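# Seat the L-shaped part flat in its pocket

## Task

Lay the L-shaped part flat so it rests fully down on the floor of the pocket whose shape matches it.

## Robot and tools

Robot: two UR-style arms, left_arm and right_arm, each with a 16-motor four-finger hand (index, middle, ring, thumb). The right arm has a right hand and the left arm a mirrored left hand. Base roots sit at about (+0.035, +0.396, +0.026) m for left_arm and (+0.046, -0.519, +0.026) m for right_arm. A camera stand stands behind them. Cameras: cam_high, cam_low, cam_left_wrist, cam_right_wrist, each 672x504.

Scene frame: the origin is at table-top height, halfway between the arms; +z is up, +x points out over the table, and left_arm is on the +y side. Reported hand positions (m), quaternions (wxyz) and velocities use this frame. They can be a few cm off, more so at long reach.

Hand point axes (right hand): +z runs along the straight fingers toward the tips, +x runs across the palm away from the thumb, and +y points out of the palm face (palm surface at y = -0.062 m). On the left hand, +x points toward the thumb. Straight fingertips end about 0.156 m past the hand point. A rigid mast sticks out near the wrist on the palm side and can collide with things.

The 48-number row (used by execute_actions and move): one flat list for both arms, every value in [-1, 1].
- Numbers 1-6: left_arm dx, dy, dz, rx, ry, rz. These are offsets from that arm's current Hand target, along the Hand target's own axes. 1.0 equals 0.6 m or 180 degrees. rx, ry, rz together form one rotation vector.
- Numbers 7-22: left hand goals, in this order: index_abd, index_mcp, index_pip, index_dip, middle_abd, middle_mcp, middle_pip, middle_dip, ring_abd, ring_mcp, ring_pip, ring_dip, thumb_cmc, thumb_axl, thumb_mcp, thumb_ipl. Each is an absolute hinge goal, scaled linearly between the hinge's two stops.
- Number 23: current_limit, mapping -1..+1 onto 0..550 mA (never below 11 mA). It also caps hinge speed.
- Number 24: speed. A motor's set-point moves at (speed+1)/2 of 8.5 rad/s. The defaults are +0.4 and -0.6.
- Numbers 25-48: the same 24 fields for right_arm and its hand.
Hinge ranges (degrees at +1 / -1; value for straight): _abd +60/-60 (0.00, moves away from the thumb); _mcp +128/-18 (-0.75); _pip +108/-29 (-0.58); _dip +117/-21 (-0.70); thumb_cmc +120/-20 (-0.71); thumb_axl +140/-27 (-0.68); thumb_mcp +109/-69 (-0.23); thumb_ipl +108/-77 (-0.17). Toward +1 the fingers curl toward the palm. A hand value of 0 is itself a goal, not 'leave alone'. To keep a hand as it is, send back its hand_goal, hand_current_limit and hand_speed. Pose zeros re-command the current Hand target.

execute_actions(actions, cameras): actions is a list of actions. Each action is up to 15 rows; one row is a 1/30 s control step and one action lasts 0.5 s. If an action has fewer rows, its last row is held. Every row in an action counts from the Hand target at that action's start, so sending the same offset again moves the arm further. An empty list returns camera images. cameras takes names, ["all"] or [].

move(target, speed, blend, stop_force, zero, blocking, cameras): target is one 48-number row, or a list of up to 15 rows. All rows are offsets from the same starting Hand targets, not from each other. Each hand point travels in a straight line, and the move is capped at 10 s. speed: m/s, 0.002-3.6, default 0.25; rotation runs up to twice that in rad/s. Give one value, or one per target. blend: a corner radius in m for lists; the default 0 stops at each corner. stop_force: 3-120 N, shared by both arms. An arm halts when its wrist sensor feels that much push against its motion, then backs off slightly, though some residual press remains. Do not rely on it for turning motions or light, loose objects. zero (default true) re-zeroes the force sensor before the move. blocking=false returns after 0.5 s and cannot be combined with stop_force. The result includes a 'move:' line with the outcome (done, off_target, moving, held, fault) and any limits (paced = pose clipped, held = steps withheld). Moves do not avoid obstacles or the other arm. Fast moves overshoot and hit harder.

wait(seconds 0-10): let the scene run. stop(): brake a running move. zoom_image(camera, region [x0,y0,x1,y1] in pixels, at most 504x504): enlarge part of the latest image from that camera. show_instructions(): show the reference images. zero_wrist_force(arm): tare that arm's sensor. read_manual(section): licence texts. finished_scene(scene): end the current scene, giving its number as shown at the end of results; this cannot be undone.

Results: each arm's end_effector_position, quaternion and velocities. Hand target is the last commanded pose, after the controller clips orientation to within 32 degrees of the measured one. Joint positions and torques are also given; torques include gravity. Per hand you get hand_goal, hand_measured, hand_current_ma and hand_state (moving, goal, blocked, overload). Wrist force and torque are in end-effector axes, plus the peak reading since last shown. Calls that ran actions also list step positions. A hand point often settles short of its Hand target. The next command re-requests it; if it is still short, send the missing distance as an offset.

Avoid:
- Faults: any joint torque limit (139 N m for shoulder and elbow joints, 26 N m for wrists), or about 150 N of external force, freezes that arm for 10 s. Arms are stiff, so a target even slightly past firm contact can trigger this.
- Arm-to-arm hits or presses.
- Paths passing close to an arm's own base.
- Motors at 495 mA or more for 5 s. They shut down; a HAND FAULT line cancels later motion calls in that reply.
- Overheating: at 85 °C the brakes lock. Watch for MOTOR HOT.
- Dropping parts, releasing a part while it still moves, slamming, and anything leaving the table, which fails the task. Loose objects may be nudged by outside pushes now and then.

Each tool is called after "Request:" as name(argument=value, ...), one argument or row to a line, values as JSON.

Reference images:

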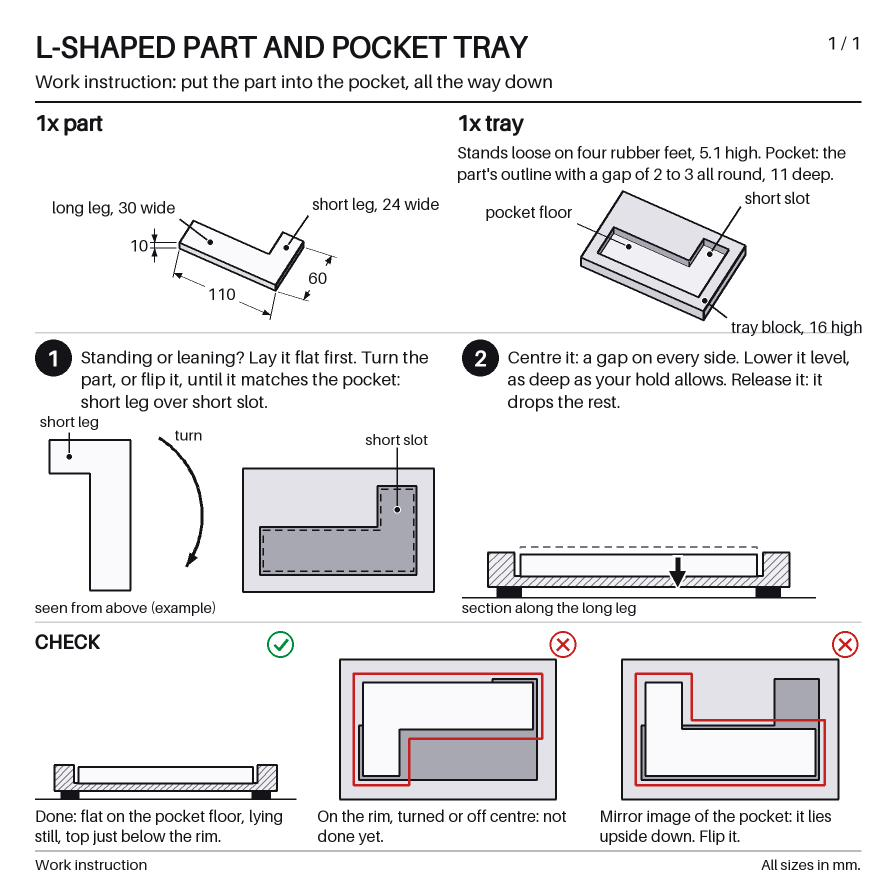

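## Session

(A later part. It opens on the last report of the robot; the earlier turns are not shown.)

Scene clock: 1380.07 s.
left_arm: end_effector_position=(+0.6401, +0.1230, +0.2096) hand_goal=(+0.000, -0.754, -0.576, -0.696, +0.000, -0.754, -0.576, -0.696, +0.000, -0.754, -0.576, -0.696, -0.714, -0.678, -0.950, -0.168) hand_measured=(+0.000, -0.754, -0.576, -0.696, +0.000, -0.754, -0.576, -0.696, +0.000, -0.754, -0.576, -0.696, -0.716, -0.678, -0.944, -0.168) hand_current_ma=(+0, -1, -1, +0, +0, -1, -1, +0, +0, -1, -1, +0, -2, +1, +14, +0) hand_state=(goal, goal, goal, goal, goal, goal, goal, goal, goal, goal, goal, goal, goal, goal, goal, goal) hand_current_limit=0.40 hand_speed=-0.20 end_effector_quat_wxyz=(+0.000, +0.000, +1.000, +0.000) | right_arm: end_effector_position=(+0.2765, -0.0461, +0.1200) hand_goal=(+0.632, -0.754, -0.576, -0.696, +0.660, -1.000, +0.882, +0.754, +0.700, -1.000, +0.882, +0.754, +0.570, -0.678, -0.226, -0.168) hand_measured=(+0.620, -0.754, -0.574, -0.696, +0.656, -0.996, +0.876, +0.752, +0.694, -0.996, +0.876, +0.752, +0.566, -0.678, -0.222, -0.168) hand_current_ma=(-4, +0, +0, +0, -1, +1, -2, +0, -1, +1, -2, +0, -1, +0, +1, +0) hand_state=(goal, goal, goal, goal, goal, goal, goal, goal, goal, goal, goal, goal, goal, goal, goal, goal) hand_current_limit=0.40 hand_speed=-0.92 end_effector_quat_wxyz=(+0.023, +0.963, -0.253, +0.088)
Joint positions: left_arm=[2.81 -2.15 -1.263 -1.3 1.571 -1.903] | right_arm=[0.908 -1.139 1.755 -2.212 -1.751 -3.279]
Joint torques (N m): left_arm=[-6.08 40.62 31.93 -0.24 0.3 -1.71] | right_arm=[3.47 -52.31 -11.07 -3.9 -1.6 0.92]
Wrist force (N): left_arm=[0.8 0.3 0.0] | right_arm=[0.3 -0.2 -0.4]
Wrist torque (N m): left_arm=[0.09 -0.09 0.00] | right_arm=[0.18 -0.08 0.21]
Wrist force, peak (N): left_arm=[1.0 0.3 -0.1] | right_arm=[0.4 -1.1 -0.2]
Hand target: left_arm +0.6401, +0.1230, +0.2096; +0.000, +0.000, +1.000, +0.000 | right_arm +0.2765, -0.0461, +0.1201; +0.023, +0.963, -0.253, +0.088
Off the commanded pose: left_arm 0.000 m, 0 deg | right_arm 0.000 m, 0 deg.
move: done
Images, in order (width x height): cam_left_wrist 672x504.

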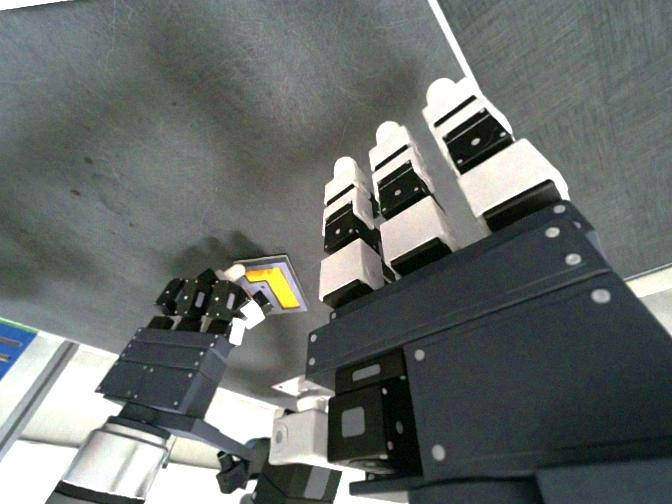

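Request:
move(
  target=[0,0,0,0,0,0,0,-0.754,-0.576,-0.696,0,-0.754,-0.576,-0.696,0,-0.754,-0.576,-0.696,-0.714,-0.678,-0.95,-0.168,0.4,-0.2,-0.03,-0.05,-0.1,0,0,0,0.633,-0.754,-0.576,-0.696,0.66,-1,0.883,0.754,0.7,-1,0.883,0.754,0.571,-0.678,-0.226,-0.168,0.4,-0.924],
  speed=0.15,
  cameras=["cam_left_wrist"],
)

Request:
zoom_image(
  camera="cam_left_wrist",
  region=[225, 245, 315, 320],
)

Scene clock: 1386.90 s.
left_arm: end_effector_position=(+0.6401, +0.1230, +0.2096) hand_goal=(+0.000, -0.754, -0.576, -0.696, +0.000, -0.754, -0.576, -0.696, +0.000, -0.754, -0.576, -0.696, -0.714, -0.678, -0.950, -0.168) hand_measured=(+0.000, -0.754, -0.576, -0.696, +0.000, -0.754, -0.576, -0.696, +0.000, -0.754, -0.576, -0.696, -0.716, -0.678, -0.944, -0.168) hand_current_ma=(+0, -1, -1, +0, +0, -1, -1, +0, +0, -1, -1, +0, -2, +1, +14, +0) hand_state=(goal, goal, goal, goal, goal, goal, goal, goal, goal, goal, goal, goal, goal, goal, goal, goal) hand_current_limit=0.40 hand_speed=-0.20 end_effector_quat_wxyz=(+0.000, +0.000, +1.000, +0.000) | right_arm: end_effector_position=(+0.2664, -0.0059, +0.1757) hand_goal=(+0.632, -0.754, -0.576, -0.696, +0.660, -1.000, +0.882, +0.754, +0.700, -1.000, +0.882, +0.754, +0.570, -0.678, -0.226, -0.168) hand_measured=(+0.622, -0.754, -0.574, -0.696, +0.656, -0.996, +0.876, +0.752, +0.694, -0.996, +0.876, +0.752, +0.566, -0.678, -0.222, -0.168) hand_current_ma=(-4, +0, +0, +0, -1, +1, -1, +0, -1, +1, -1, +0, -1, +0, +1, +0) hand_state=(goal, goal, goal, goal, goal, goal, goal, goal, goal, goal, goal, goal, goal, goal, goal, goal) hand_current_limit=0.40 hand_speed=-0.92 end_effector_quat_wxyz=(+0.023, +0.963, -0.253, +0.088)
Joint positions: left_arm=[2.81 -2.15 -1.263 -1.3 1.571 -1.903] | right_arm=[0.959 -1.139 1.587 -2.034 -1.752 -3.227]
Joint torques (N m): left_arm=[-5.86 41.19 32.28 -0.34 0.7 -1.83] | right_arm=[-8.43 -45.18 -23.41 -1.36 -1.5 -2.79]
Wrist force (N): left_arm=[0.8 0.2 0.0] | right_arm=[0.4 -0.2 -0.6]
Wrist torque (N m): left_arm=[0.08 -0.08 0.00] | right_arm=[0.20 -0.08 0.31]
Wrist force, peak (N): left_arm=[1.0 0.4 -0.1] | right_arm=[0.1 -1.3 -1.8]
Hand target: left_arm +0.6401, +0.1230, +0.2096; +0.000, +0.000, +1.000, +0.000 | right_arm +0.2664, -0.0059, +0.1758; +0.023, +0.963, -0.253, +0.088
Off the commanded pose: left_arm 0.000 m, 0 deg | right_arm 0.000 m, 0 deg.
move: done
Images, in order (width x height): cam_left_wrist 672x504.

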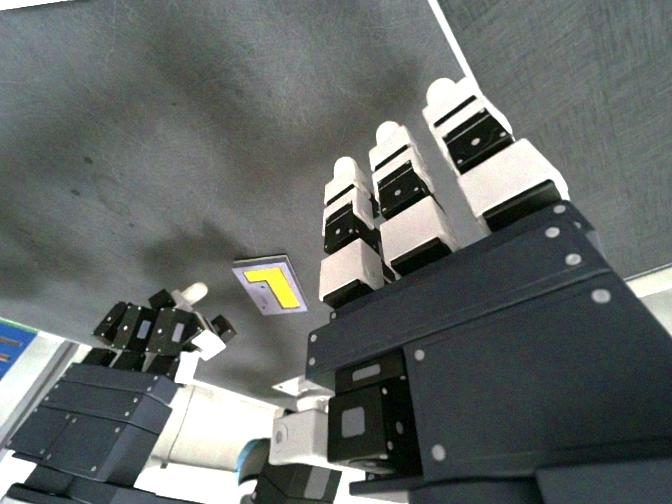

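Scaled by 5.600 from the camera's 672x504 image, which has a finer 960x720 frame.

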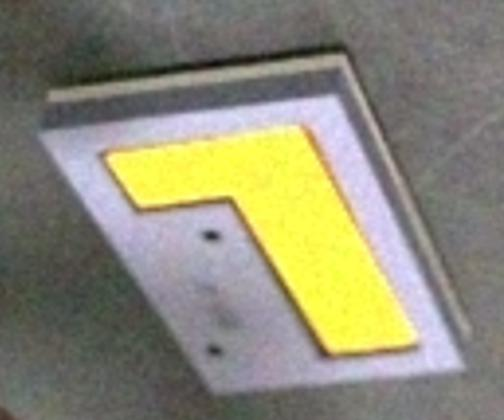

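Request:
finished_scene(
  scene=3,
)

The scene is finished: the task was done.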